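## Task

Relocate the green card into some other pocket of the card stand that is currently unoccupied. At the end, every other card in the stand must still be in its original pocket, and the stand must be upright with its entire base resting on the table.

## Robot and tools

Robot: two arms, left_arm and right_arm. Each ends in a four-digit hand (index, middle, ring, thumb) with 16 motors. The right_arm hand is a right hand and the left_arm hand is its mirror image. The camera stand behind the arms is fixed to the floor. Loose objects may occasionally get a brief push from outside.

Scene frame: origin at table-top height, halfway between the nominal arm bases. +z is up, +x points out over the table, and +y is toward left_arm. Camera image sides do not match arm names. Actual bases: left_arm at (+0.009, +0.285, 0) m with quat_wxyz (+1.000, 0, 0, +0.016); right_arm at (-0.013, -0.352, 0) m with quat_wxyz (+1.000, 0, 0, +0.009).

Hand point axes (right hand):
- +z runs along the straight fingers toward the tips.
- +x runs across the palm, away from the thumb. On the left hand +x points toward the thumb.
- +y points out of the palm face. The palm face sits at y = -0.062.
- Straight fingertips reach about 0.139 m beyond the knuckles, which are at z = -0.017.
- A rigid mast near the wrist on the palm side can collide with things.

The arm sags under load, so the hand ends up lower than commanded. Friction can also leave it a few cm off target, so an offset from target alone does not mean contact.

Tool execute_actions(actions, cameras):
- actions is a list of actions. Each action is a table of 1 to 15 rows, and each row is one 1/30 s control step. If an action has fewer than 15 rows, its final row repeats for the remaining steps. Each action lasts 0.5 s.
- Every row is a single flat list of 48 numbers, each in [-1, 1], covering both arms even if only one moves. Order:
  - left_arm dx, dy, dz, rx, ry, rz
  - 16 left hand motor goals
  - left current_limit, left speed
  - right_arm dx, dy, dz, rx, ry, rz
  - 16 right hand motor goals
  - right current_limit, right speed
- Arm numbers (dx to rz) are offsets, not poses. They are measured along scene-frame axes from that arm's Hand target as it stood when the action began. Every row in an action is relative to that same starting target, not to the previous row. Sending the same offset in a second action moves the arm further.
- Scale: 1.0 equals 0.6 m for dx, dy, dz and 180 degrees for rotation. rx, ry, rz form one rotation vector, applied about the Hand target position. A translation longer than 1.0 may be shortened along its direction.
- The controller limits commanded orientation to within 40 degrees of the measured one. An action may fall short of its target. Tiny moves may not start at all.
- To back off from pressing against something, command the target back beyond the current hand point.

Hand motor order, for each arm: index_abd, index_mcp, index_pip, index_dip, middle_abd, middle_mcp, middle_pip, middle_dip, ring_abd, ring_mcp, ring_pip, ring_dip, thumb_cmc, thumb_axl, thumb_mcp, thumb_ipl.
- Each value is an absolute goal angle, scaled linearly between the hinge's two stops, from -1 to +1.
- Values where each hinge is straight: _abd 0.00, _mcp -0.75, _pip -0.58, _dip -0.70, thumb_cmc -0.71, thumb_axl -0.68, thumb_mcp -0.23, thumb_ipl -0.17.
- Toward +1, _mcp, _pip and _dip curl the finger toward the palm, and _abd swings it away from the thumb. thumb_cmc toward +1 brings the thumb around in front of the palm. thumb_mcp and thumb_ipl bend the thumb.
- A 0 in a hand slot is a real goal, not "no change". To keep a hand as it is, resend its hand_goal, hand_current_limit and hand_speed.

current_limit maps -1..+1 onto 0..550 mA for all motors, with a floor of 11 mA. Low values may be too weak to lift a finger. speed sets the set-point rate to (speed+1)/2 of 8.5 rad/s. The starting values are +0.4 and -0.6, and the last values sent remain in effect. A finger grips only while its goal lies past the object's surface.

cameras: list of names (cam_high, cam_low, cam_left_wrist, cam_right_wrist), or ["all"], or []. If omitted, you get images only when actions is empty. Images are 672x504. An unknown camera name invalidates the whole call.

Results, per arm:
- end_effector_position (m) and end_effector_quat_wxyz, in the scene frame.
- Hand target: the last commanded pose after clipping. The next offsets count from this.
- Joint positions, velocities and torques. Velocities may read "within noise".
- hand_goal, hand_measured, hand_current_ma (positive means pushing toward -1), and hand_state per motor (moving, goal, blocked, overload).
- hand_current_limit and hand_speed.

A hand point often rests short of its target. An all-zero action asks for the target again. If a gap remains, send it as an offset.

Tool zoom_image(camera, region): camera is one of the four names and must appear in the newest images. region is [x0, y0, x1, y1] in image pixels, origin at top-left, at most 504 wide and 504 high.

Tool read_manual(section): returns URDF licence texts only. section is "licences".

Tool finished_scene(scene): scene is 1 or 2. Call it once the goal holds with no help from the robot. It cannot be undone, and any later calls go to the next scene.

Avoid:
- Dropping the card, or releasing anything while it moves.
- Slamming, hard shoves, or striking fixed or heavy objects.
- Toppling or sliding the stand off its base.
- Anything leaving the table, which fails the scene.
- The two arms pressing or colliding, or one hand closing on the other's fingers.
- Sustained currents of 495 mA or more: after 5 s the motor shuts off for 10 s.
- Overheating: MOTOR HOT shows at 85 °C, and at 100 °C the arm drops.

While an arm is stopped, hand commands sent to it are discarded. Smooth, low-effort, quick motion is preferred.

Each tool is called after "Request:" in YAML: its name, and indented under it one key for each argument.

## Session

Request:
execute_actions:
  actions: []

Scene clock: 0.00 s.
left_arm: end_effector_position=(+0.5867, +0.3075, +0.3037) hand_goal=(+0.000, -0.754, -0.576, -0.696, +0.000, -0.754, -0.576, -0.696, +0.000, -0.754, -0.576, -0.696, -0.714, -0.678, -0.226, -0.168) hand_measured=(+0.000, -0.754, -0.576, -0.696, +0.000, -0.754, -0.576, -0.696, +0.000, -0.754, -0.576, -0.696, -0.714, -0.678, -0.226, -0.168) hand_current_ma=(+0, +0, +0, +0, +0, +0, +0, +0, +0, +0, +0, +0, +0, +0, +0, +0) hand_state=(goal, overload, goal, goal, goal, goal, goal, goal, goal, goal, goal, goal, goal, goal, goal, goal) hand_current_limit=0.40 hand_speed=-0.60 end_effector_quat_wxyz=(+0.595, +0.210, +0.772, -0.076) | right_arm: end_effector_position=(+0.5277, -0.4229, +0.2334) hand_goal=(+0.000, -0.754, -0.576, -0.696, +0.000, -0.754, -0.576, -0.696, +0.000, -0.754, -0.576, -0.696, -0.714, -0.678, -0.226, -0.168) hand_measured=(+0.000, -0.754, -0.576, -0.696, +0.000, -0.754, -0.576, -0.696, +0.000, -0.754, -0.576, -0.696, -0.714, -0.678, -0.226, -0.168) hand_current_ma=(+0, +0, +0, +0, +0, +0, +0, +0, +0, +0, +0, +0, +0, +0, +0, +0) hand_state=(goal, goal, goal, goal, goal, goal, goal, goal, goal, goal, goal, goal, goal, goal, goal, goal) hand_current_limit=0.40 hand_speed=-0.60 end_effector_quat_wxyz=(+0.040, +0.765, +0.607, +0.211)
Joint positions: left_arm=[-0.019 1.238 0.903 0.028 0.389 -1.312] | right_arm=[-0.167 1.354 1.155 -1.015 -0.251 0.126]
Joint velocities: within noise
Joint torques (N m): no reading
Heat: left arm: hottest waist 32 °C; right arm: hottest shoulder 30 °C.
Hand target: left_arm +0.5924, +0.3076, +0.3168; +0.604, +0.211, +0.765, -0.074 | right_arm +0.5357, -0.4241, +0.2519; +0.053, +0.761, +0.606, +0.223

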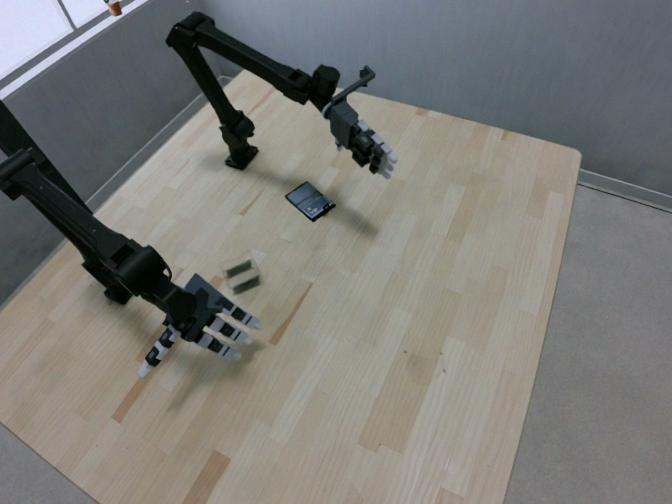

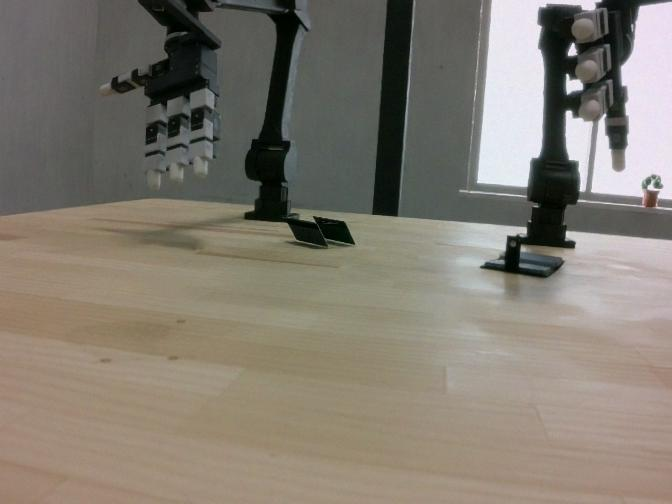

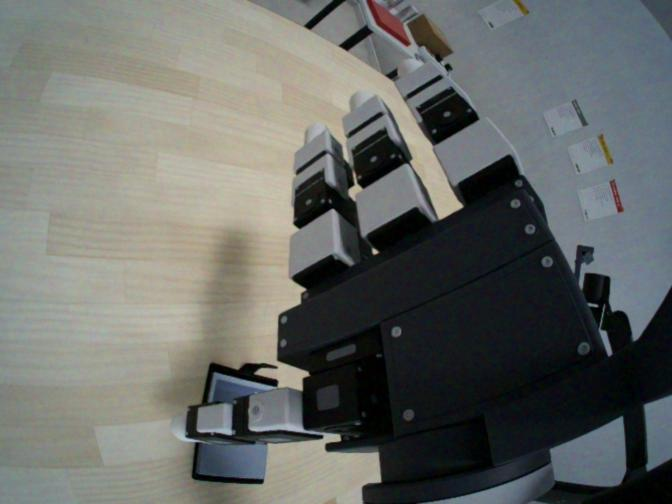

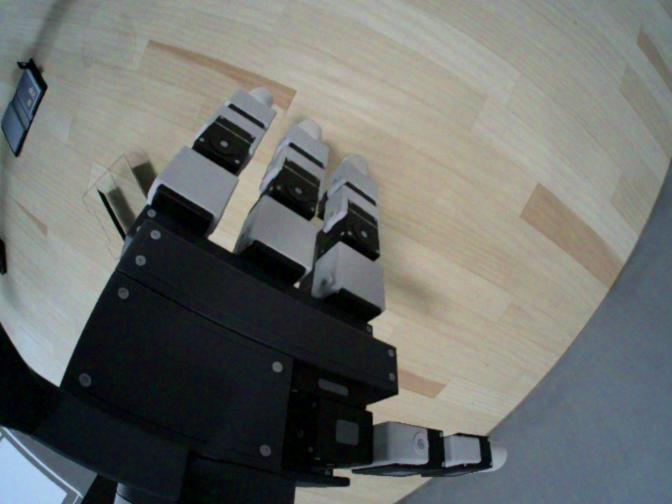

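Request:
zoom_image:
  camera: "cam_high"
  region: [190, 160, 350, 310]

Request:
zoom_image:
  camera: "cam_low"
  region: [260, 190, 400, 290]

Request:
zoom_image:
  camera: "cam_low"
  region: [450, 200, 600, 310]

Request:
zoom_image:
  camera: "cam_right_wrist"
  region: [0, 40, 200, 290]

Request:
zoom_image:
  camera: "cam_left_wrist"
  region: [150, 330, 330, 500]

Scaled by 3.150 from the camera's 672x504 image, which has a finer 960x720 frame.

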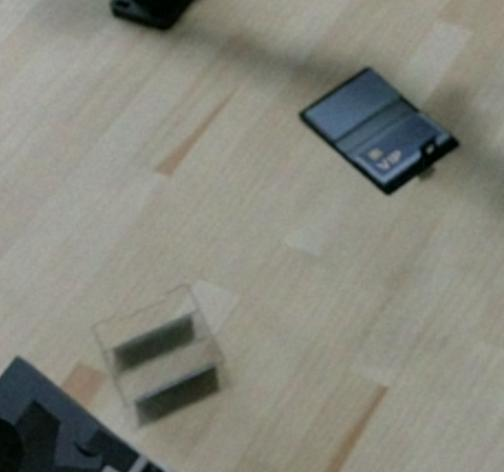

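Scaled by 3.600 from the camera's 672x504 image, which has a finer 960x720 frame.

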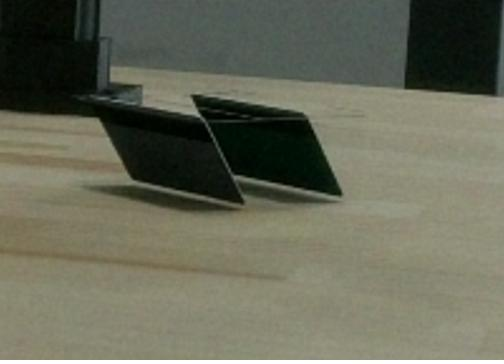

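Scaled by 3.360 from the camera's 672x504 image, which has a finer 960x720 frame.

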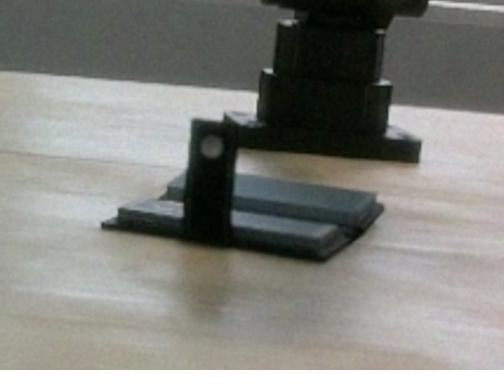

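Scaled by 2.016 from the camera's 672x504 image, which has a finer 960x720 frame.

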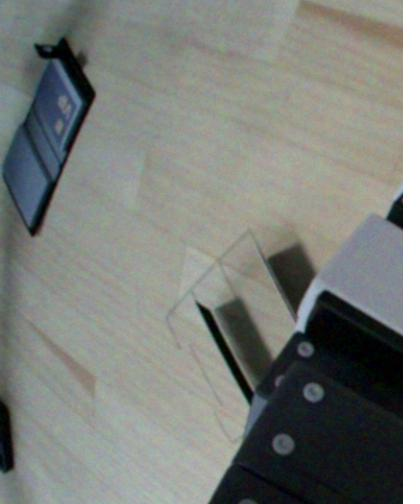

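Scaled by 2.800 from the camera's 672x504 image, which has a finer 960x720 frame.

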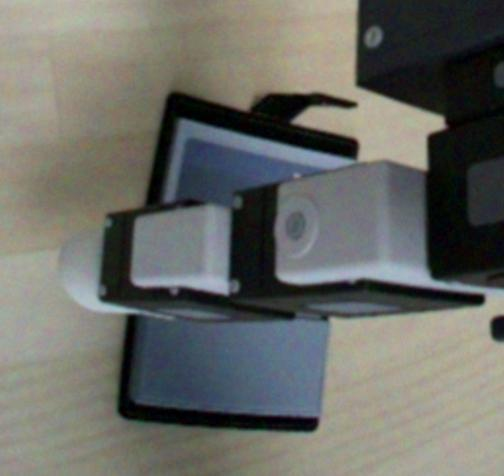

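Request:
execute_actions:
  actions:
    - [[0,0,0,0,0,0,0,-0.754,-0.576,-0.696,0,-0.754,-0.576,-0.696,0,-0.754,-0.576,-0.696,-0.714,-0.678,-0.226,-0.168,0.4,-0.6,-0.06,0,0,0,0,0,0,-0.754,-0.576,-0.696,0,-0.754,-0.576,-0.696,0,-0.754,-0.576,-0.696,-0.714,-0.678,-0.226,-0.168,0.4,-0.6]]
    - [[0,0,0,0,0,0,0,-0.754,-0.576,-0.696,0,-0.754,-0.576,-0.696,0,-0.754,-0.576,-0.696,-0.714,-0.678,-0.226,-0.168,0.4,-0.6,-0.09,0,0,0,0,0,0,-0.754,-0.576,-0.696,0,-0.754,-0.576,-0.696,0,-0.754,-0.576,-0.696,-0.714,-0.678,-0.226,-0.168,0.4,-0.6]]
    - [[0,0,0,0,0,0,0,-0.754,-0.576,-0.696,0,-0.754,-0.576,-0.696,0,-0.754,-0.576,-0.696,-0.714,-0.678,-0.226,-0.168,0.4,-0.6,-0.07,0,0,0,0,0,0,-0.754,-0.576,-0.696,0,-0.754,-0.576,-0.696,0,-0.754,-0.576,-0.696,-0.714,-0.678,-0.226,-0.168,0.4,-0.6]]
  cameras: ["all"]

Scene clock: 49.07 s.
left_arm: end_effector_position=(+0.5867, +0.3075, +0.3037) hand_goal=(+0.000, -0.754, -0.576, -0.696, +0.000, -0.754, -0.576, -0.696, +0.000, -0.754, -0.576, -0.696, -0.714, -0.678, -0.226, -0.168) hand_measured=(-0.002, -0.754, -0.576, -0.696, -0.002, -0.754, -0.576, -0.696, -0.002, -0.754, -0.576, -0.696, -0.714, -0.678, -0.226, -0.168) hand_current_ma=(-4, +0, -3, +0, -4, +4, -3, +0, -5, +4, -3, +0, -1, +3, +1, +2) hand_state=(goal, overload, goal, goal, goal, goal, goal, goal, goal, goal, goal, goal, goal, goal, goal, goal) hand_current_limit=0.40 hand_speed=-0.60 end_effector_quat_wxyz=(+0.595, +0.210, +0.772, -0.076) | right_arm: end_effector_position=(+0.4090, -0.4209, +0.2529) hand_goal=(+0.000, -0.754, -0.576, -0.696, +0.000, -0.754, -0.576, -0.696, +0.000, -0.754, -0.576, -0.696, -0.714, -0.678, -0.226, -0.168) hand_measured=(+0.000, -0.756, -0.576, -0.696, +0.000, -0.756, -0.576, -0.696, +0.000, -0.756, -0.576, -0.696, -0.716, -0.678, -0.224, -0.168) hand_current_ma=(+0, -4, -2, +0, +0, -4, -2, +0, +0, -4, -2, +0, -5, +2, +7, +1) hand_state=(goal, goal, goal, goal, goal, goal, goal, goal, goal, goal, goal, goal, goal, goal, goal, goal) hand_current_limit=0.40 hand_speed=-0.60 end_effector_quat_wxyz=(+0.053, +0.762, +0.605, +0.225)
Joint positions: left_arm=[-0.019 1.238 0.903 0.028 0.389 -1.312] | right_arm=[-0.222 1.005 0.916 -1.098 -0.273 0.078]
Joint torques (N m): left_arm=[-2.49 -9.64 12.79 2.02 0.13 -0.07] | right_arm=[-3.02 -6.36 9.95 0.95 -0.28 -0.17]
Heat: left arm: hottest elbow 35 °C; right arm: hottest elbow 34 °C.
Hand target: left_arm +0.5924, +0.3076, +0.3168; +0.604, +0.211, +0.765, -0.074 | right_arm +0.4038, -0.4241, +0.2520; +0.053, +0.761, +0.606, +0.223
Off the commanded pose: left_arm 0.014 m, 1 deg | right_arm 0.006 m, 0 deg.

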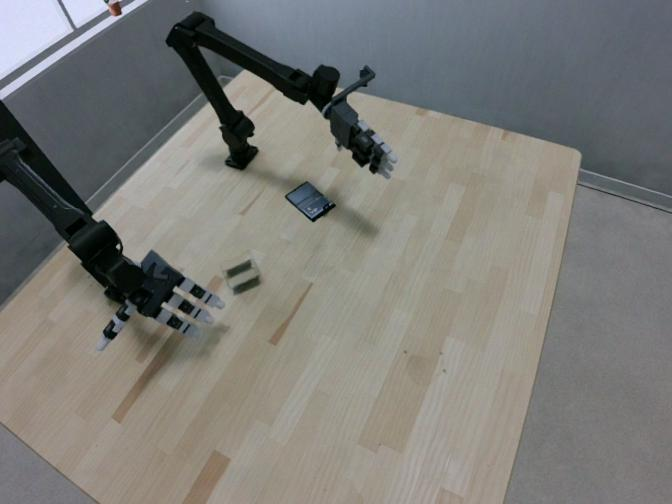

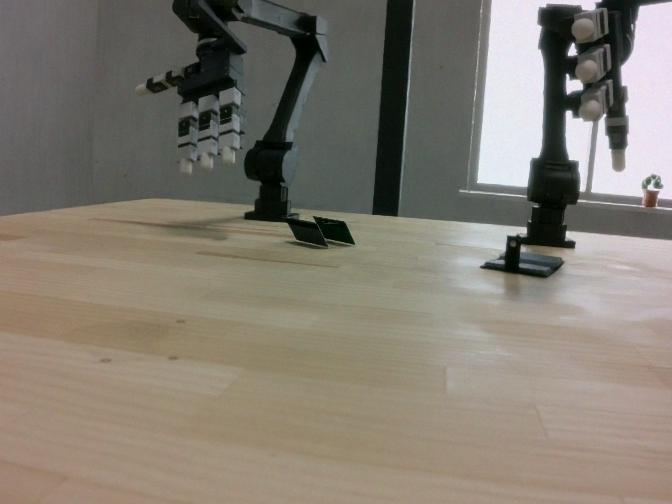

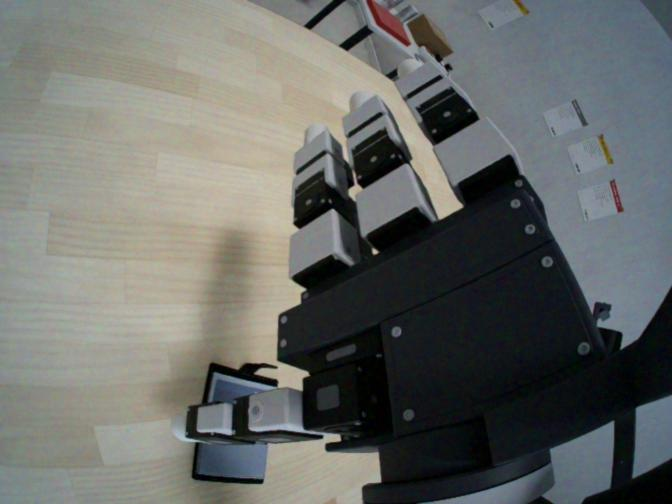

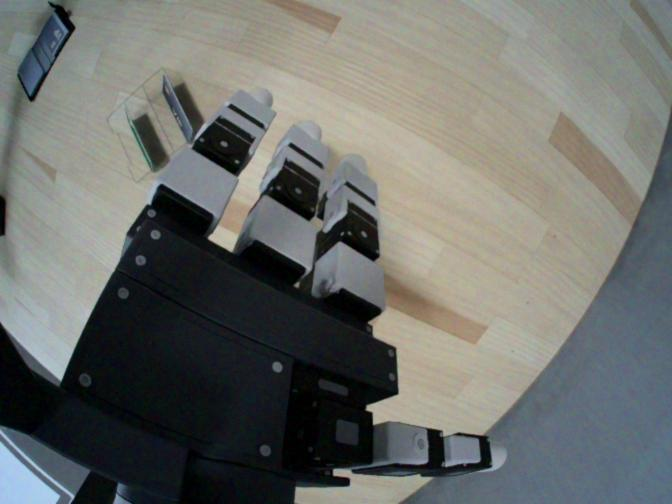

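Request:
zoom_image:
  camera: "cam_right_wrist"
  region: [90, 50, 230, 200]

Request:
zoom_image:
  camera: "cam_high"
  region: [200, 235, 290, 305]

Request:
zoom_image:
  camera: "cam_low"
  region: [275, 205, 375, 260]

Scaled by 3.360 from the camera's 672x504 image, which has a finer 960x720 frame.

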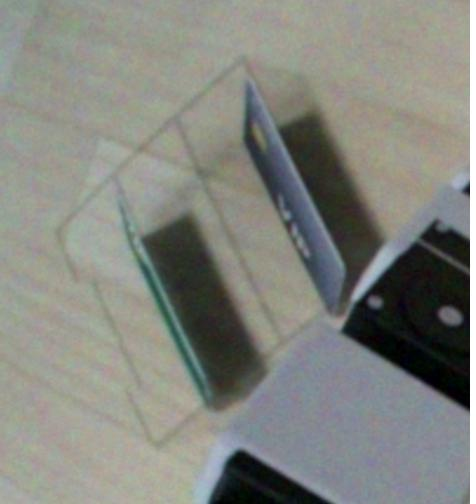

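Scaled by 5.600 from the camera's 672x504 image, which has a finer 960x720 frame.

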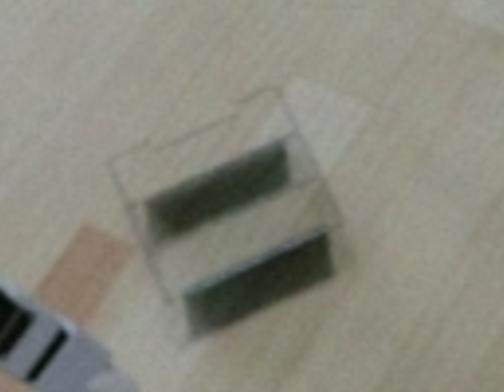

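Scaled by 5.040 from the camera's 672x504 image, which has a finer 960x720 frame.

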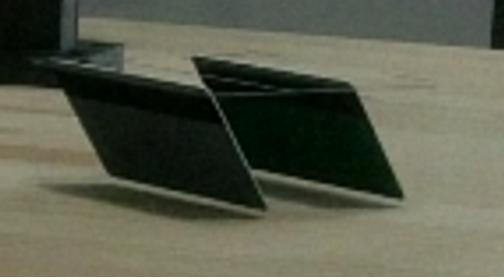

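Request:
execute_actions:
  actions:
    - [[0,0,0,0,0,0,0,-0.754,-0.576,-0.696,0,-0.754,-0.576,-0.696,0,-0.754,-0.576,-0.696,-0.714,-0.678,-0.226,-0.168,0.4,-0.6,0.01,0.04,0.006,0.0039,0.0136,0.0363,0,-0.754,-0.576,-0.696,0,-0.754,-0.576,-0.696,0,-0.754,-0.576,-0.696,-0.714,-0.678,-0.226,-0.168,0.4,-0.6]]
    - [[0,0,0,0,0,0,0,-0.754,-0.576,-0.696,0,-0.754,-0.576,-0.696,0,-0.754,-0.576,-0.696,-0.714,-0.678,-0.226,-0.168,0.4,-0.6,0.016,0.075,0.006,0.0078,0.0272,0.0726,0,-0.754,-0.576,-0.696,0,-0.754,-0.576,-0.696,0,-0.754,-0.576,-0.696,-0.714,-0.678,-0.226,-0.168,0.4,-0.6]]
    - [[0,0,0,0,0,0,0,-0.754,-0.576,-0.696,0,-0.754,-0.576,-0.696,0,-0.754,-0.576,-0.696,-0.714,-0.678,-0.226,-0.168,0.4,-0.6,0.016,0.075,0.003,0.0078,0.0272,0.0726,0,-0.754,-0.576,-0.696,0,-0.754,-0.576,-0.696,0,-0.754,-0.576,-0.696,-0.714,-0.678,-0.226,-0.168,0.4,-0.6]]
    - [[0,0,0,0,0,0,0,-0.754,-0.576,-0.696,0,-0.754,-0.576,-0.696,0,-0.754,-0.576,-0.696,-0.714,-0.678,-0.226,-0.168,0.4,-0.6,0.016,0.075,0.003,0.0078,0.0272,0.0726,0,-0.754,-0.576,-0.696,0,-0.754,-0.576,-0.696,0,-0.754,-0.576,-0.696,-0.714,-0.678,-0.226,-0.168,0.4,-0.6]]
    - [[0,0,0,0,0,0,0,-0.754,-0.576,-0.696,0,-0.754,-0.576,-0.696,0,-0.754,-0.576,-0.696,-0.714,-0.678,-0.226,-0.168,0.4,-0.6,0.016,0.075,0.003,0.0078,0.0272,0.0726,0,-0.754,-0.576,-0.696,0,-0.754,-0.576,-0.696,0,-0.754,-0.576,-0.696,-0.714,-0.678,-0.226,-0.168,0.4,-0.6]]
    - [[0,0,0,0,0,0,0,-0.754,-0.576,-0.696,0,-0.754,-0.576,-0.696,0,-0.754,-0.576,-0.696,-0.714,-0.678,-0.226,-0.168,0.4,-0.6,0.01,0.035,0.002,0.0039,0.0136,0.0363,0,-0.754,-0.576,-0.696,0,-0.754,-0.576,-0.696,0,-0.754,-0.576,-0.696,-0.714,-0.678,-0.226,-0.168,0.4,-0.6]]
  cameras: ["all"]

Scene clock: 183.33 s.
left_arm: end_effector_position=(+0.5867, +0.3075, +0.3037) hand_goal=(+0.000, -0.754, -0.576, -0.696, +0.000, -0.754, -0.576, -0.696, +0.000, -0.754, -0.576, -0.696, -0.714, -0.678, -0.226, -0.168) hand_measured=(-0.002, -0.754, -0.576, -0.696, -0.002, -0.754, -0.576, -0.696, -0.002, -0.754, -0.576, -0.696, -0.714, -0.678, -0.226, -0.168) hand_current_ma=(-4, +0, -3, +0, -4, +4, -3, +0, -5, +4, -3, +0, -1, +3, +1, +2) hand_state=(goal, overload, goal, goal, goal, goal, goal, goal, goal, goal, goal, goal, goal, goal, goal, goal) hand_current_limit=0.40 hand_speed=-0.60 end_effector_quat_wxyz=(+0.595, +0.210, +0.772, -0.076) | right_arm: end_effector_position=(+0.4399, -0.2075, +0.2449) hand_goal=(+0.000, -0.754, -0.576, -0.696, +0.000, -0.754, -0.576, -0.696, +0.000, -0.754, -0.576, -0.696, -0.714, -0.678, -0.226, -0.168) hand_measured=(+0.000, -0.754, -0.576, -0.696, +0.000, -0.754, -0.576, -0.696, +0.000, -0.754, -0.576, -0.696, -0.716, -0.678, -0.224, -0.168) hand_current_ma=(+0, +0, -2, +0, +0, +0, -2, +0, +0, +0, -2, +0, -3, +2, +8, +1) hand_state=(goal, goal, goal, goal, goal, goal, goal, goal, goal, goal, goal, goal, goal, goal, goal, goal) hand_current_limit=0.40 hand_speed=-0.60 end_effector_quat_wxyz=(-0.183, +0.384, +0.896, +0.131)
Joint positions: left_arm=[-0.019 1.238 0.903 0.028 0.389 -1.312] | right_arm=[0.073 1.472 1.369 -1.679 -0.404 -0.714]
Joint torques (N m): left_arm=[-2.49 -9.64 12.82 2.02 0.13 -0.07] | right_arm=[-1.03 -9.99 14.97 -0.06 -0.41 -0.14]
Heat: left arm: hottest elbow 39 °C; right arm: hottest elbow 37 °C.
Hand target: left_arm +0.5924, +0.3076, +0.3168; +0.604, +0.211, +0.765, -0.074 | right_arm +0.4541, -0.1991, +0.2657; -0.242, +0.347, +0.902, +0.093
Off the commanded pose: left_arm 0.014 m, 1 deg | right_arm 0.027 m, 9 deg.
joint sent to its limit (right arm) — joint 4 (wrist pitch), lower limit. The joint targets are off in orientation, not in position.

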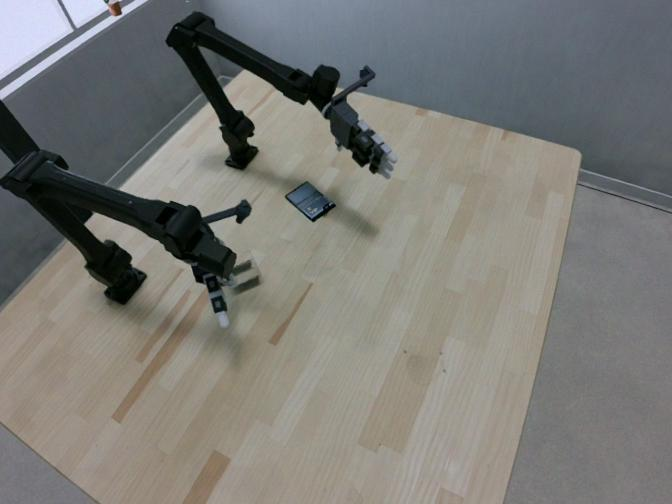

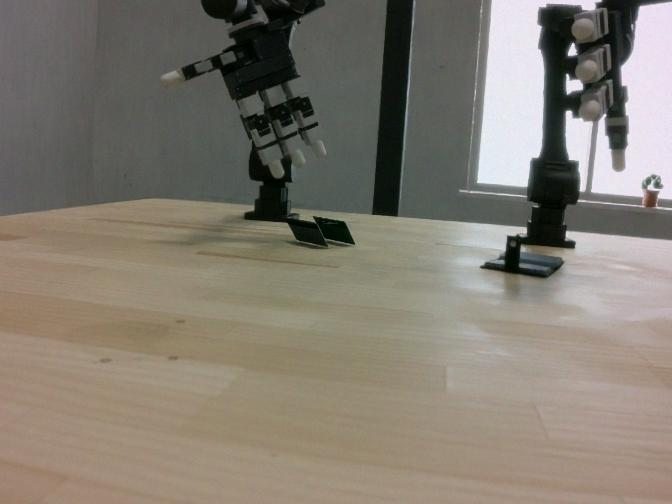

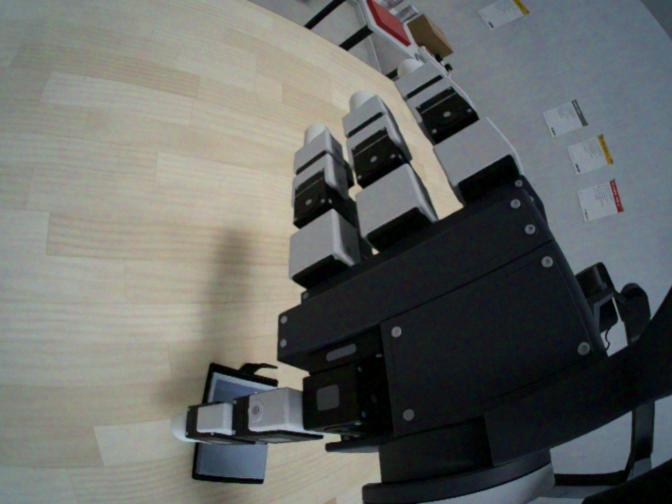

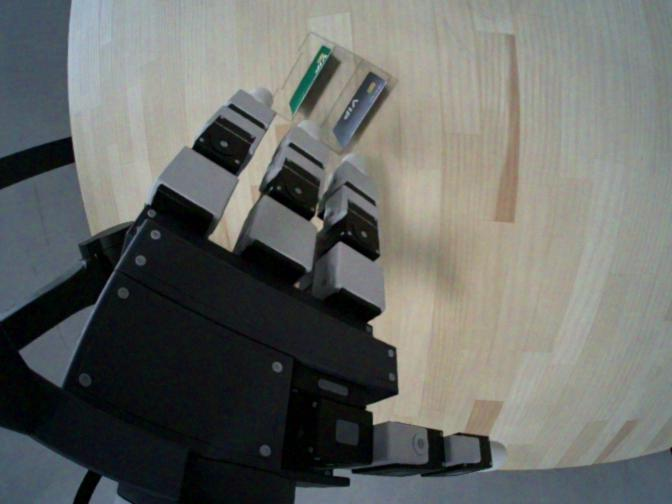

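Request:
zoom_image:
  camera: "cam_right_wrist"
  region: [235, 20, 415, 170]

Scaled by 2.800 from the camera's 672x504 image, which has a finer 960x720 frame.

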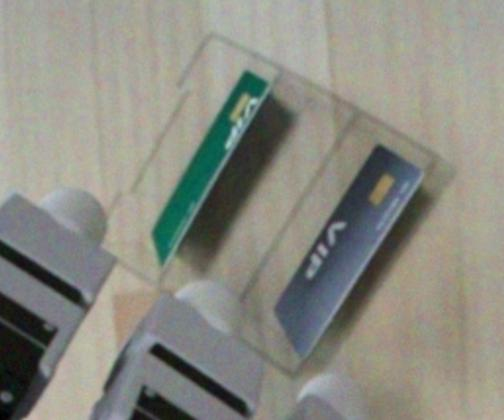

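Request:
execute_actions:
  actions:
    - [[0,0,0,0,0,0,0,-0.754,-0.576,-0.696,0,-0.754,-0.576,-0.696,0,-0.754,-0.576,-0.696,-0.714,-0.678,-0.226,-0.168,0.4,-0.6,-0.0217,0.019,-0.037,0.0096,-0.0086,-0.0054,-0.08,-0.754,-0.576,-0.696,0.04,-0.754,-0.576,-0.696,0.15,-0.96,-0.9,-0.95,-0.714,-0.678,-0.226,-0.168,0.4,-0.6]]
    - [[0,0,0,0,0,0,0,-0.754,-0.576,-0.696,0,-0.754,-0.576,-0.696,0,-0.754,-0.576,-0.696,-0.714,-0.678,-0.226,-0.168,0.4,-0.6,-0.0217,0.019,-0.037,0.0096,-0.0086,-0.0054,-0.08,-0.754,-0.576,-0.696,0.04,-0.754,-0.576,-0.696,0.15,-0.96,-0.9,-0.95,-0.714,-0.678,-0.226,-0.168,0.4,-0.6]]
    - [[0,0,0,0,0,0,0,-0.754,-0.576,-0.696,0,-0.754,-0.576,-0.696,0,-0.754,-0.576,-0.696,-0.714,-0.678,-0.226,-0.168,0.4,-0.6,-0.0217,0.019,-0.037,0.0096,-0.0086,-0.0054,-0.08,-0.754,-0.576,-0.696,0.04,-0.754,-0.576,-0.696,0.15,-0.96,-0.9,-0.95,-0.714,-0.678,-0.226,-0.168,0.4,-0.6]]
  cameras: ["cam_right_wrist", "cam_low", "cam_high"]

Request:
zoom_image:
  camera: "cam_right_wrist"
  region: [220, 20, 420, 190]

Request:
zoom_image:
  camera: "cam_low"
  region: [230, 130, 390, 260]

Scene clock: 236.33 s.
left_arm: end_effector_position=(+0.5867, +0.3075, +0.3037) hand_goal=(+0.000, -0.754, -0.576, -0.696, +0.000, -0.754, -0.576, -0.696, +0.000, -0.754, -0.576, -0.696, -0.714, -0.678, -0.226, -0.168) hand_measured=(-0.002, -0.754, -0.576, -0.696, -0.002, -0.754, -0.576, -0.696, -0.002, -0.754, -0.576, -0.696, -0.714, -0.678, -0.226, -0.168) hand_current_ma=(-4, +0, -3, +0, -4, +4, -3, +0, -5, +4, -3, +0, -1, +3, +1, +2) hand_state=(goal, overload, goal, goal, goal, goal, goal, goal, goal, goal, goal, goal, goal, goal, goal, goal) hand_current_limit=0.40 hand_speed=-0.60 end_effector_quat_wxyz=(+0.595, +0.210, +0.772, -0.076) | right_arm: end_effector_position=(+0.4179, -0.1696, +0.1918) hand_goal=(-0.080, -0.754, -0.576, -0.696, +0.040, -0.754, -0.576, -0.696, +0.150, -0.960, -0.900, -0.950, -0.714, -0.678, -0.226, -0.168) hand_measured=(-0.080, -0.754, -0.576, -0.696, +0.032, -0.754, -0.576, -0.696, +0.142, -0.952, -0.896, -0.946, -0.716, -0.678, -0.224, -0.168) hand_current_ma=(+2, +0, -2, +0, -23, +0, -2, +0, -20, +25, +15, +9, -3, +2, +8, +1) hand_state=(goal, goal, goal, goal, goal, goal, goal, goal, goal, goal, goal, goal, goal, goal, goal, goal) hand_current_limit=0.40 hand_speed=-0.60 end_effector_quat_wxyz=(-0.227, +0.354, +0.895, +0.149)
Joint positions: left_arm=[-0.019 1.238 0.903 0.028 0.389 -1.312] | right_arm=[0.132 1.502 1.239 -1.574 -0.486 -0.734]
Joint torques (N m): left_arm=[-2.49 -9.58 12.81 2.02 0.13 -0.07] | right_arm=[-0.85 -12.98 8.28 0.55 -0.53 0.16]
Heat: left arm: hottest elbow 40 °C; right arm: hottest elbow 39 °C.
Hand target: left_arm +0.5924, +0.3076, +0.3168; +0.604, +0.211, +0.765, -0.074 | right_arm +0.4152, -0.1650, +0.1991; -0.218, +0.354, +0.896, +0.154
Off the commanded pose: left_arm 0.014 m, 1 deg | right_arm 0.009 m, 1 deg.
Images, in order (width x height): cam_high 672x504, cam_low 672x504, cam_right_wrist 672x504.

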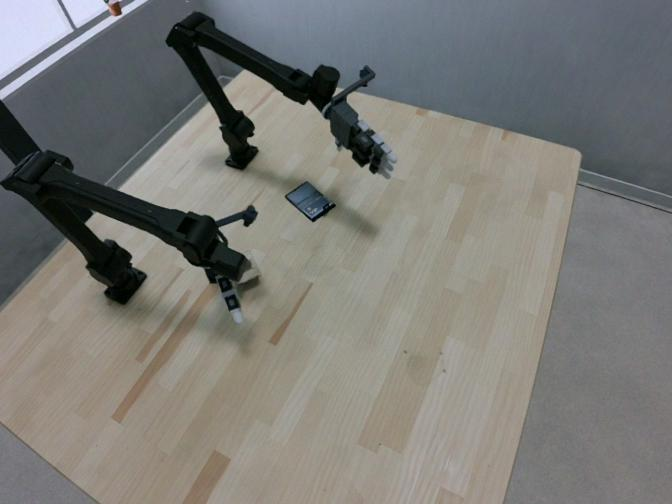

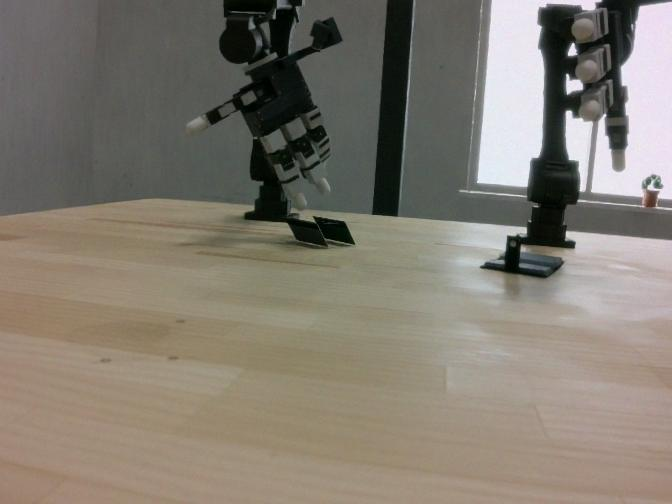

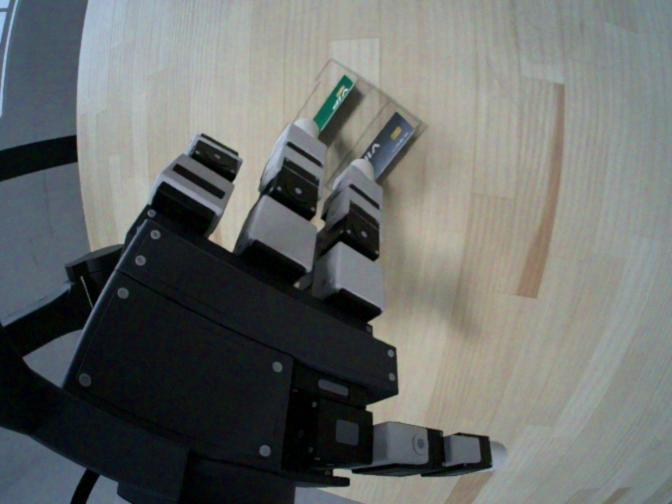

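Scaled by 2.520 from the camera's 672x504 image, which has a finer 960x720 frame.

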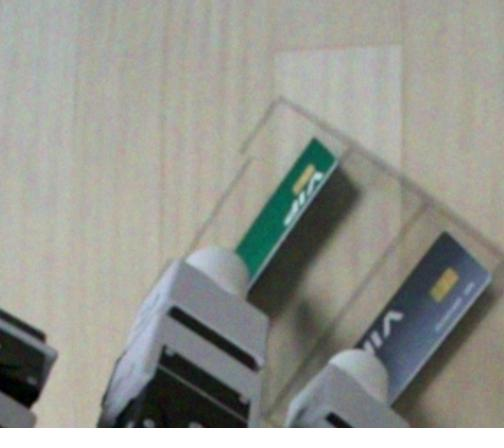

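Scaled by 3.150 from the camera's 672x504 image, which has a finer 960x720 frame.

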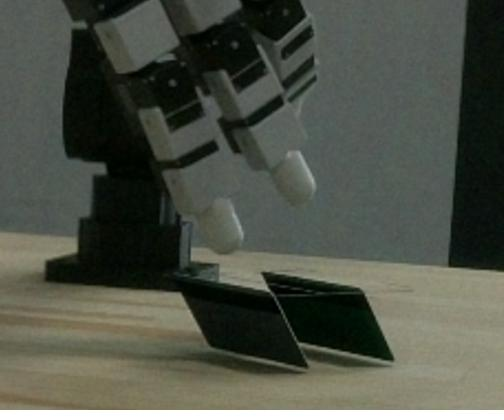

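Request:
zoom_image:
  camera: "cam_low"
  region: [280, 205, 364, 255]

Request:
zoom_image:
  camera: "cam_right_wrist"
  region: [300, 50, 440, 170]

Scaled by 6.000 from the camera's 672x504 image, which has a finer 960x720 frame.

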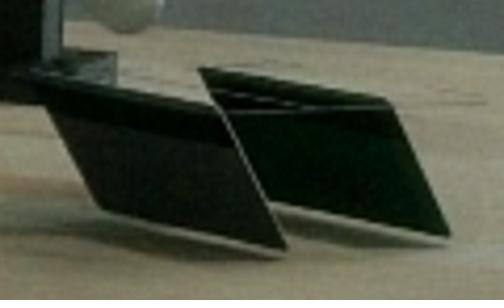

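Scaled by 3.600 from the camera's 672x504 image, which has a finer 960x720 frame.

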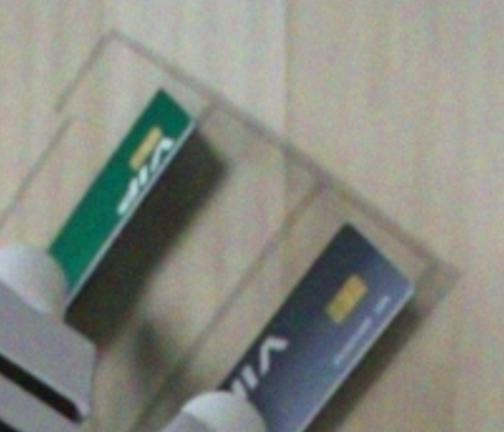

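Request:
execute_actions:
  actions:
    - [[0,0,0,0,0,0,0,-0.754,-0.576,-0.696,0,-0.754,-0.576,-0.696,0,-0.754,-0.576,-0.696,-0.714,-0.678,-0.226,-0.168,0.4,-0.6,-0.0135,0.0165,-0.0165,0,0,0,0,-0.754,-0.576,-0.696,0.04,-0.754,-0.576,-0.696,0.15,-0.96,-0.9,-0.95,-0.714,-0.678,-0.226,-0.168,0.4,-0.6]]
    - [[0,0,0,0,0,0,0,-0.754,-0.576,-0.696,0,-0.754,-0.576,-0.696,0,-0.754,-0.576,-0.696,-0.714,-0.678,-0.226,-0.168,0.4,-0.6,-0.0135,0.0165,-0.0165,0,0,0,0,-0.754,-0.576,-0.696,0.04,-0.754,-0.576,-0.696,0.15,-0.96,-0.9,-0.95,-0.714,-0.678,-0.226,-0.168,0.4,-0.6]]
  cameras: ["cam_right_wrist", "cam_low"]

Request:
zoom_image:
  camera: "cam_right_wrist"
  region: [270, 70, 430, 200]

Request:
zoom_image:
  camera: "cam_low"
  region: [260, 150, 376, 256]

Scene clock: 263.67 s.
left_arm: end_effector_position=(+0.5867, +0.3075, +0.3037) hand_goal=(+0.000, -0.754, -0.576, -0.696, +0.000, -0.754, -0.576, -0.696, +0.000, -0.754, -0.576, -0.696, -0.714, -0.678, -0.226, -0.168) hand_measured=(-0.002, -0.754, -0.576, -0.696, -0.002, -0.754, -0.576, -0.696, -0.002, -0.754, -0.576, -0.696, -0.714, -0.678, -0.226, -0.168) hand_current_ma=(-4, +0, -3, +0, -4, +4, -3, +0, -5, +4, -3, +0, -1, +3, +1, +2) hand_state=(goal, overload, goal, goal, goal, goal, goal, goal, goal, goal, goal, goal, goal, goal, goal, goal) hand_current_limit=0.40 hand_speed=-0.60 end_effector_quat_wxyz=(+0.595, +0.210, +0.772, -0.076) | right_arm: end_effector_position=(+0.4019, -0.1492, +0.1727) hand_goal=(+0.000, -0.754, -0.576, -0.696, +0.040, -0.754, -0.576, -0.696, +0.150, -0.960, -0.900, -0.950, -0.714, -0.678, -0.226, -0.168) hand_measured=(-0.008, -0.754, -0.576, -0.696, +0.032, -0.754, -0.576, -0.696, +0.142, -0.952, -0.896, -0.946, -0.716, -0.678, -0.224, -0.168) hand_current_ma=(-20, +0, -2, +0, -23, +0, -2, +0, -20, +25, +14, +9, -3, +2, +8, +1) hand_state=(goal, goal, goal, goal, goal, goal, goal, goal, goal, goal, goal, goal, goal, goal, goal, goal) hand_current_limit=0.40 hand_speed=-0.60 end_effector_quat_wxyz=(-0.226, +0.353, +0.895, +0.149)
Joint positions: left_arm=[-0.019 1.238 0.903 0.028 0.389 -1.312] | right_arm=[0.189 1.479 1.163 -1.49 -0.499 -0.674]
Joint torques (N m): left_arm=[-2.49 -9.64 12.79 2.02 0.13 -0.07] | right_arm=[-1.14 -12.63 8.05 0.62 -0.52 0.17]
Heat: left arm: hottest elbow 40 °C; right arm: hottest elbow 37 °C.
Hand target: left_arm +0.5924, +0.3076, +0.3168; +0.604, +0.211, +0.765, -0.074 | right_arm +0.3989, -0.1450, +0.1793; -0.218, +0.354, +0.896, +0.154
Off the commanded pose: left_arm 0.014 m, 1 deg | right_arm 0.008 m, 1 deg.
Images, in order (width x height): cam_low 672x504, cam_right_wrist 672x504.

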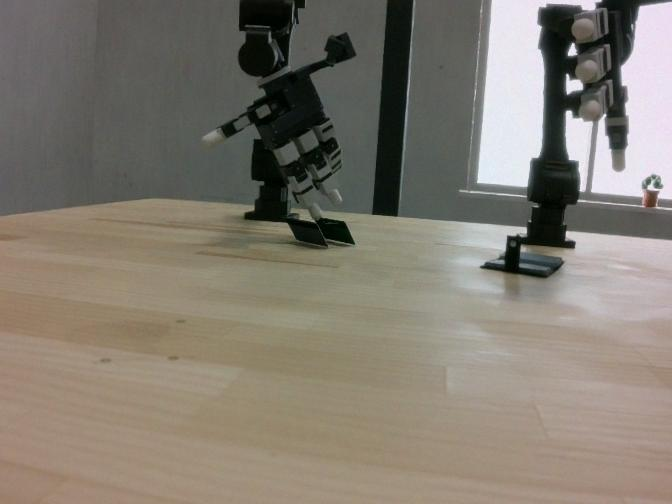

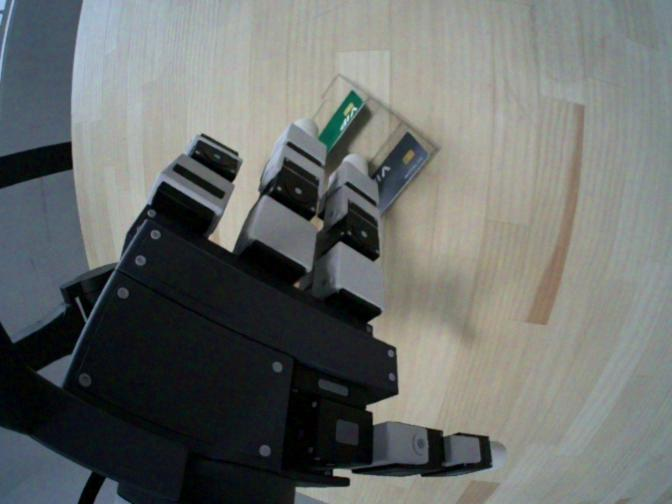

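Scaled by 3.150 from the camera's 672x504 image, which has a finer 960x720 frame.

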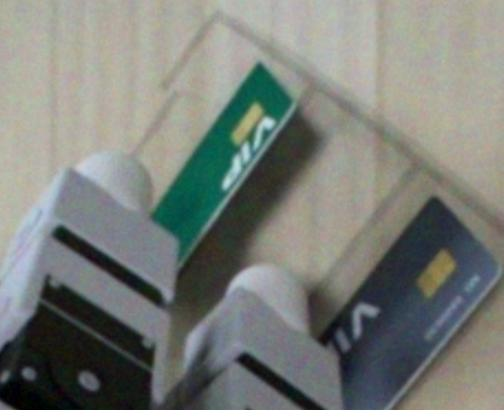

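Scaled by 4.345 from the camera's 672x504 image, which has a finer 960x720 frame.

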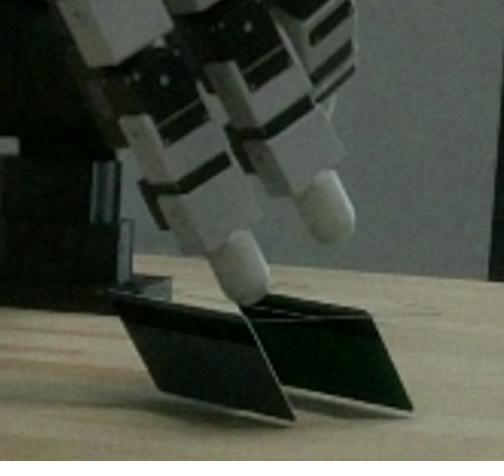

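Request:
execute_actions:
  actions:
    - [[0,0,0,0,0,0,0,-0.754,-0.576,-0.696,0,-0.754,-0.576,-0.696,0,-0.754,-0.576,-0.696,-0.714,-0.678,-0.226,-0.168,0.4,-0.6,-0.007,0.01,-0.02,0,0,0,0.02,-0.754,-0.576,-0.696,0.04,-0.754,-0.576,-0.696,0.15,-0.96,-0.9,-0.95,-0.714,-0.678,-0.226,-0.168,0.4,-0.6]]
    - [[0,0,0,0,0,0,0,-0.754,-0.576,-0.696,0,-0.754,-0.576,-0.696,0,-0.754,-0.576,-0.696,-0.714,-0.678,-0.226,-0.168,0.4,-0.6,-0.007,0.01,-0.02,0,0,0,0.02,-0.754,-0.576,-0.696,0.04,-0.754,-0.576,-0.696,0.15,-0.96,-0.9,-0.95,-0.714,-0.678,-0.226,-0.168,0.4,-0.6]]
  cameras: ["cam_right_wrist", "cam_low"]

Request:
zoom_image:
  camera: "cam_right_wrist"
  region: [270, 70, 430, 200]

Request:
zoom_image:
  camera: "cam_low"
  region: [260, 150, 376, 256]

Scene clock: 279.60 s.
left_arm: end_effector_position=(+0.5867, +0.3075, +0.3037) hand_goal=(+0.000, -0.754, -0.576, -0.696, +0.000, -0.754, -0.576, -0.696, +0.000, -0.754, -0.576, -0.696, -0.714, -0.678, -0.226, -0.168) hand_measured=(-0.002, -0.754, -0.576, -0.696, -0.002, -0.754, -0.576, -0.696, -0.002, -0.754, -0.576, -0.696, -0.714, -0.678, -0.226, -0.168) hand_current_ma=(-4, +0, -3, +0, -4, +4, -3, +0, -5, +4, -3, +0, -1, +3, +1, +2) hand_state=(goal, overload, goal, goal, goal, goal, goal, goal, goal, goal, goal, goal, goal, goal, goal, goal) hand_current_limit=0.40 hand_speed=-0.60 end_effector_quat_wxyz=(+0.595, +0.210, +0.772, -0.076) | right_arm: end_effector_position=(+0.3952, -0.1388, +0.1536) hand_goal=(+0.020, -0.754, -0.576, -0.696, +0.040, -0.754, -0.576, -0.696, +0.150, -0.960, -0.900, -0.950, -0.714, -0.678, -0.226, -0.168) hand_measured=(+0.016, -0.756, -0.578, -0.698, +0.032, -0.754, -0.576, -0.696, +0.142, -0.952, -0.896, -0.946, -0.716, -0.678, -0.224, -0.168) hand_current_ma=(-8, -6, -8, -5, -23, +0, -2, +0, -20, +25, +14, +9, -3, +2, +8, +1) hand_state=(goal, goal, goal, goal, goal, goal, goal, goal, goal, goal, goal, goal, goal, goal, goal, goal) hand_current_limit=0.40 hand_speed=-0.60 end_effector_quat_wxyz=(-0.220, +0.355, +0.896, +0.152)
Joint positions: left_arm=[-0.019 1.238 0.903 0.028 0.389 -1.312] | right_arm=[0.219 1.474 1.105 -1.407 -0.505 -0.634]
Joint torques (N m): left_arm=[-2.49 -9.58 12.81 2.02 0.13 -0.07] | right_arm=[-0.38 -11.81 7.58 0.75 -0.55 0.08]
Heat: left arm: hottest elbow 41 °C; right arm: hottest elbow 37 °C.
Hand target: left_arm +0.5924, +0.3076, +0.3168; +0.604, +0.211, +0.765, -0.074 | right_arm +0.3906, -0.1332, +0.1554; -0.218, +0.354, +0.896, +0.154
Off the commanded pose: left_arm 0.014 m, 1 deg | right_arm 0.007 m, 0 deg.
Images, in order (width x height): cam_low 672x504, cam_right_wrist 672x504.

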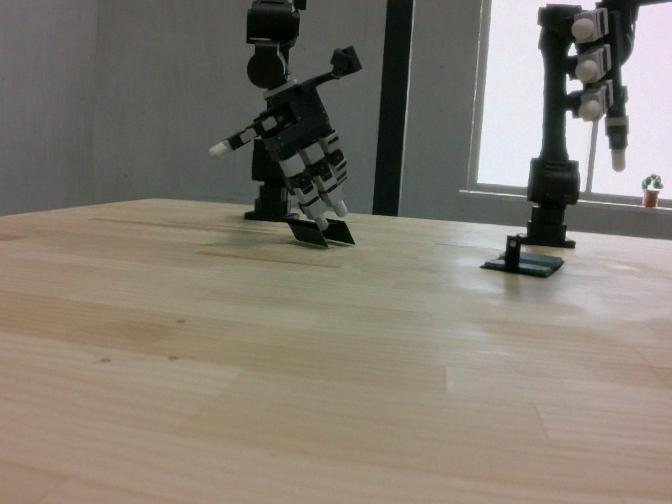

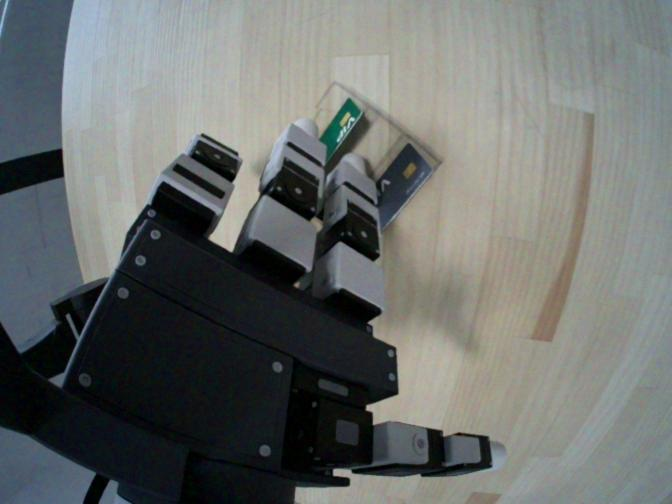

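Scaled by 3.150 from the camera's 672x504 image, which has a finer 960x720 frame.

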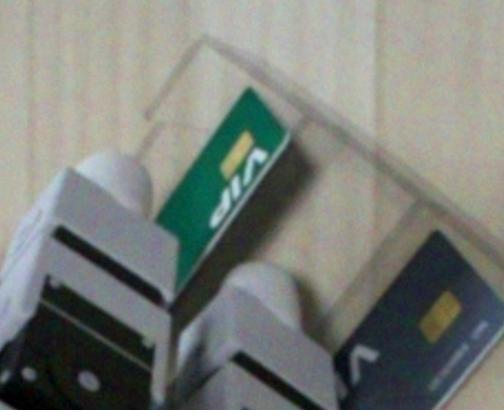

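Scaled by 4.345 from the camera's 672x504 image, which has a finer 960x720 frame.

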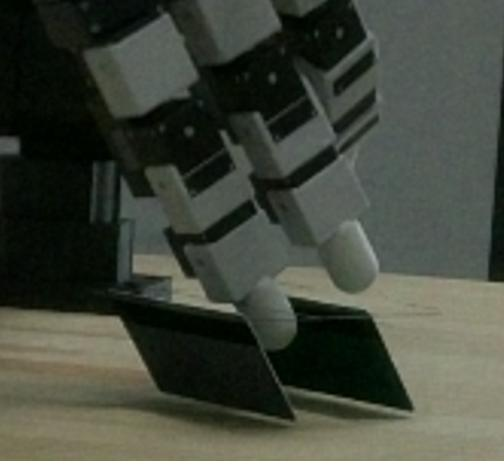

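Request:
execute_actions:
  actions:
    - [[0,0,0,0,0,0,0,-0.754,-0.576,-0.696,0,-0.754,-0.576,-0.696,0,-0.754,-0.576,-0.696,-0.714,-0.678,-0.226,-0.168,0.4,-0.6,-0.006,0.0085,-0.017,0,0,0,0.02,-0.754,-0.576,-0.696,0.04,-0.754,-0.576,-0.696,0.15,-0.96,-0.9,-0.95,-0.714,-0.678,-0.226,-0.168,0.4,-0.6]]
  cameras: ["cam_right_wrist", "cam_low"]

Request:
zoom_image:
  camera: "cam_right_wrist"
  region: [270, 70, 430, 200]

Request:
zoom_image:
  camera: "cam_low"
  region: [260, 150, 376, 256]

Scene clock: 293.57 s.
left_arm: end_effector_position=(+0.5867, +0.3075, +0.3037) hand_goal=(+0.000, -0.754, -0.576, -0.696, +0.000, -0.754, -0.576, -0.696, +0.000, -0.754, -0.576, -0.696, -0.714, -0.678, -0.226, -0.168) hand_measured=(-0.002, -0.754, -0.576, -0.696, -0.002, -0.754, -0.576, -0.696, -0.002, -0.754, -0.576, -0.696, -0.714, -0.678, -0.226, -0.168) hand_current_ma=(-4, +0, -3, +0, -4, +4, -3, +0, -5, +4, -3, +0, -1, +3, +1, +2) hand_state=(goal, overload, goal, goal, goal, goal, goal, goal, goal, goal, goal, goal, goal, goal, goal, goal) hand_current_limit=0.40 hand_speed=-0.60 end_effector_quat_wxyz=(+0.595, +0.210, +0.772, -0.076) | right_arm: end_effector_position=(+0.3969, -0.1371, +0.1537) hand_goal=(+0.020, -0.754, -0.576, -0.696, +0.040, -0.754, -0.576, -0.696, +0.150, -0.960, -0.900, -0.950, -0.714, -0.678, -0.226, -0.168) hand_measured=(+0.018, -0.766, -0.588, -0.702, +0.032, -0.754, -0.576, -0.696, +0.142, -0.952, -0.896, -0.946, -0.716, -0.678, -0.224, -0.168) hand_current_ma=(-6, -47, -41, -21, -23, +0, -2, +0, -20, +25, +14, +9, -3, +2, +8, +1) hand_state=(goal, goal, goal, goal, goal, goal, goal, goal, goal, goal, goal, goal, goal, goal, goal, goal) hand_current_limit=0.40 hand_speed=-0.60 end_effector_quat_wxyz=(-0.210, +0.357, +0.896, +0.159)
Joint positions: left_arm=[-0.019 1.238 0.903 0.028 0.389 -1.312] | right_arm=[0.224 1.462 1.091 -1.374 -0.506 -0.616]
Joint torques (N m): left_arm=[-2.49 -9.58 12.81 2 0.13 -0.07] | right_arm=[0.26 -10.34 6.6 0.87 -0.59 0.15]
Heat: left arm: hottest elbow 41 °C; right arm: hottest elbow 36 °C.
Hand target: left_arm +0.5924, +0.3076, +0.3168; +0.604, +0.211, +0.765, -0.074 | right_arm +0.3868, -0.1280, +0.1450; -0.218, +0.354, +0.896, +0.154
Off the commanded pose: left_arm 0.014 m, 1 deg | right_arm 0.016 m, 1 deg.
Images, in order (width x height): cam_low 672x504, cam_right_wrist 672x504.

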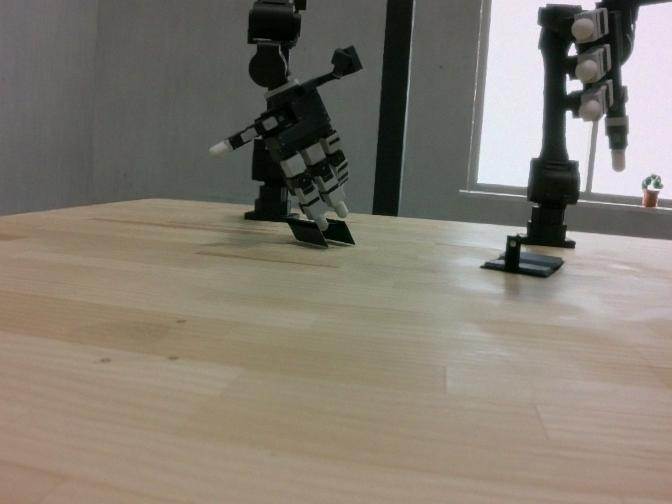

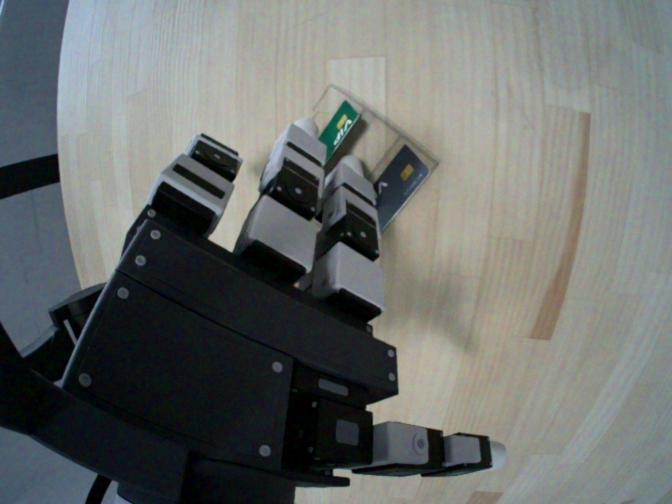

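Scaled by 3.150 from the camera's 672x504 image, which has a finer 960x720 frame.

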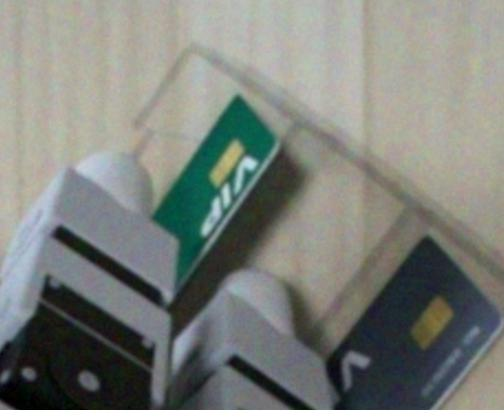

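Scaled by 4.345 from the camera's 672x504 image, which has a finer 960x720 frame.

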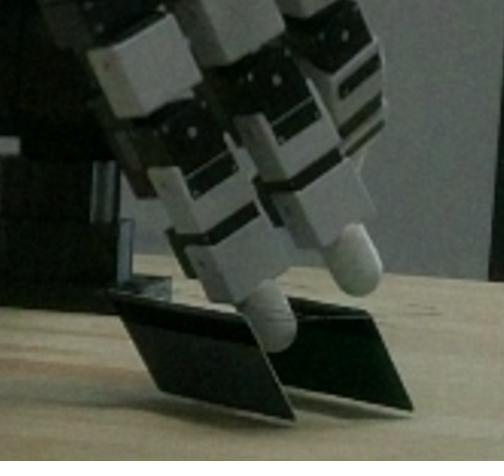

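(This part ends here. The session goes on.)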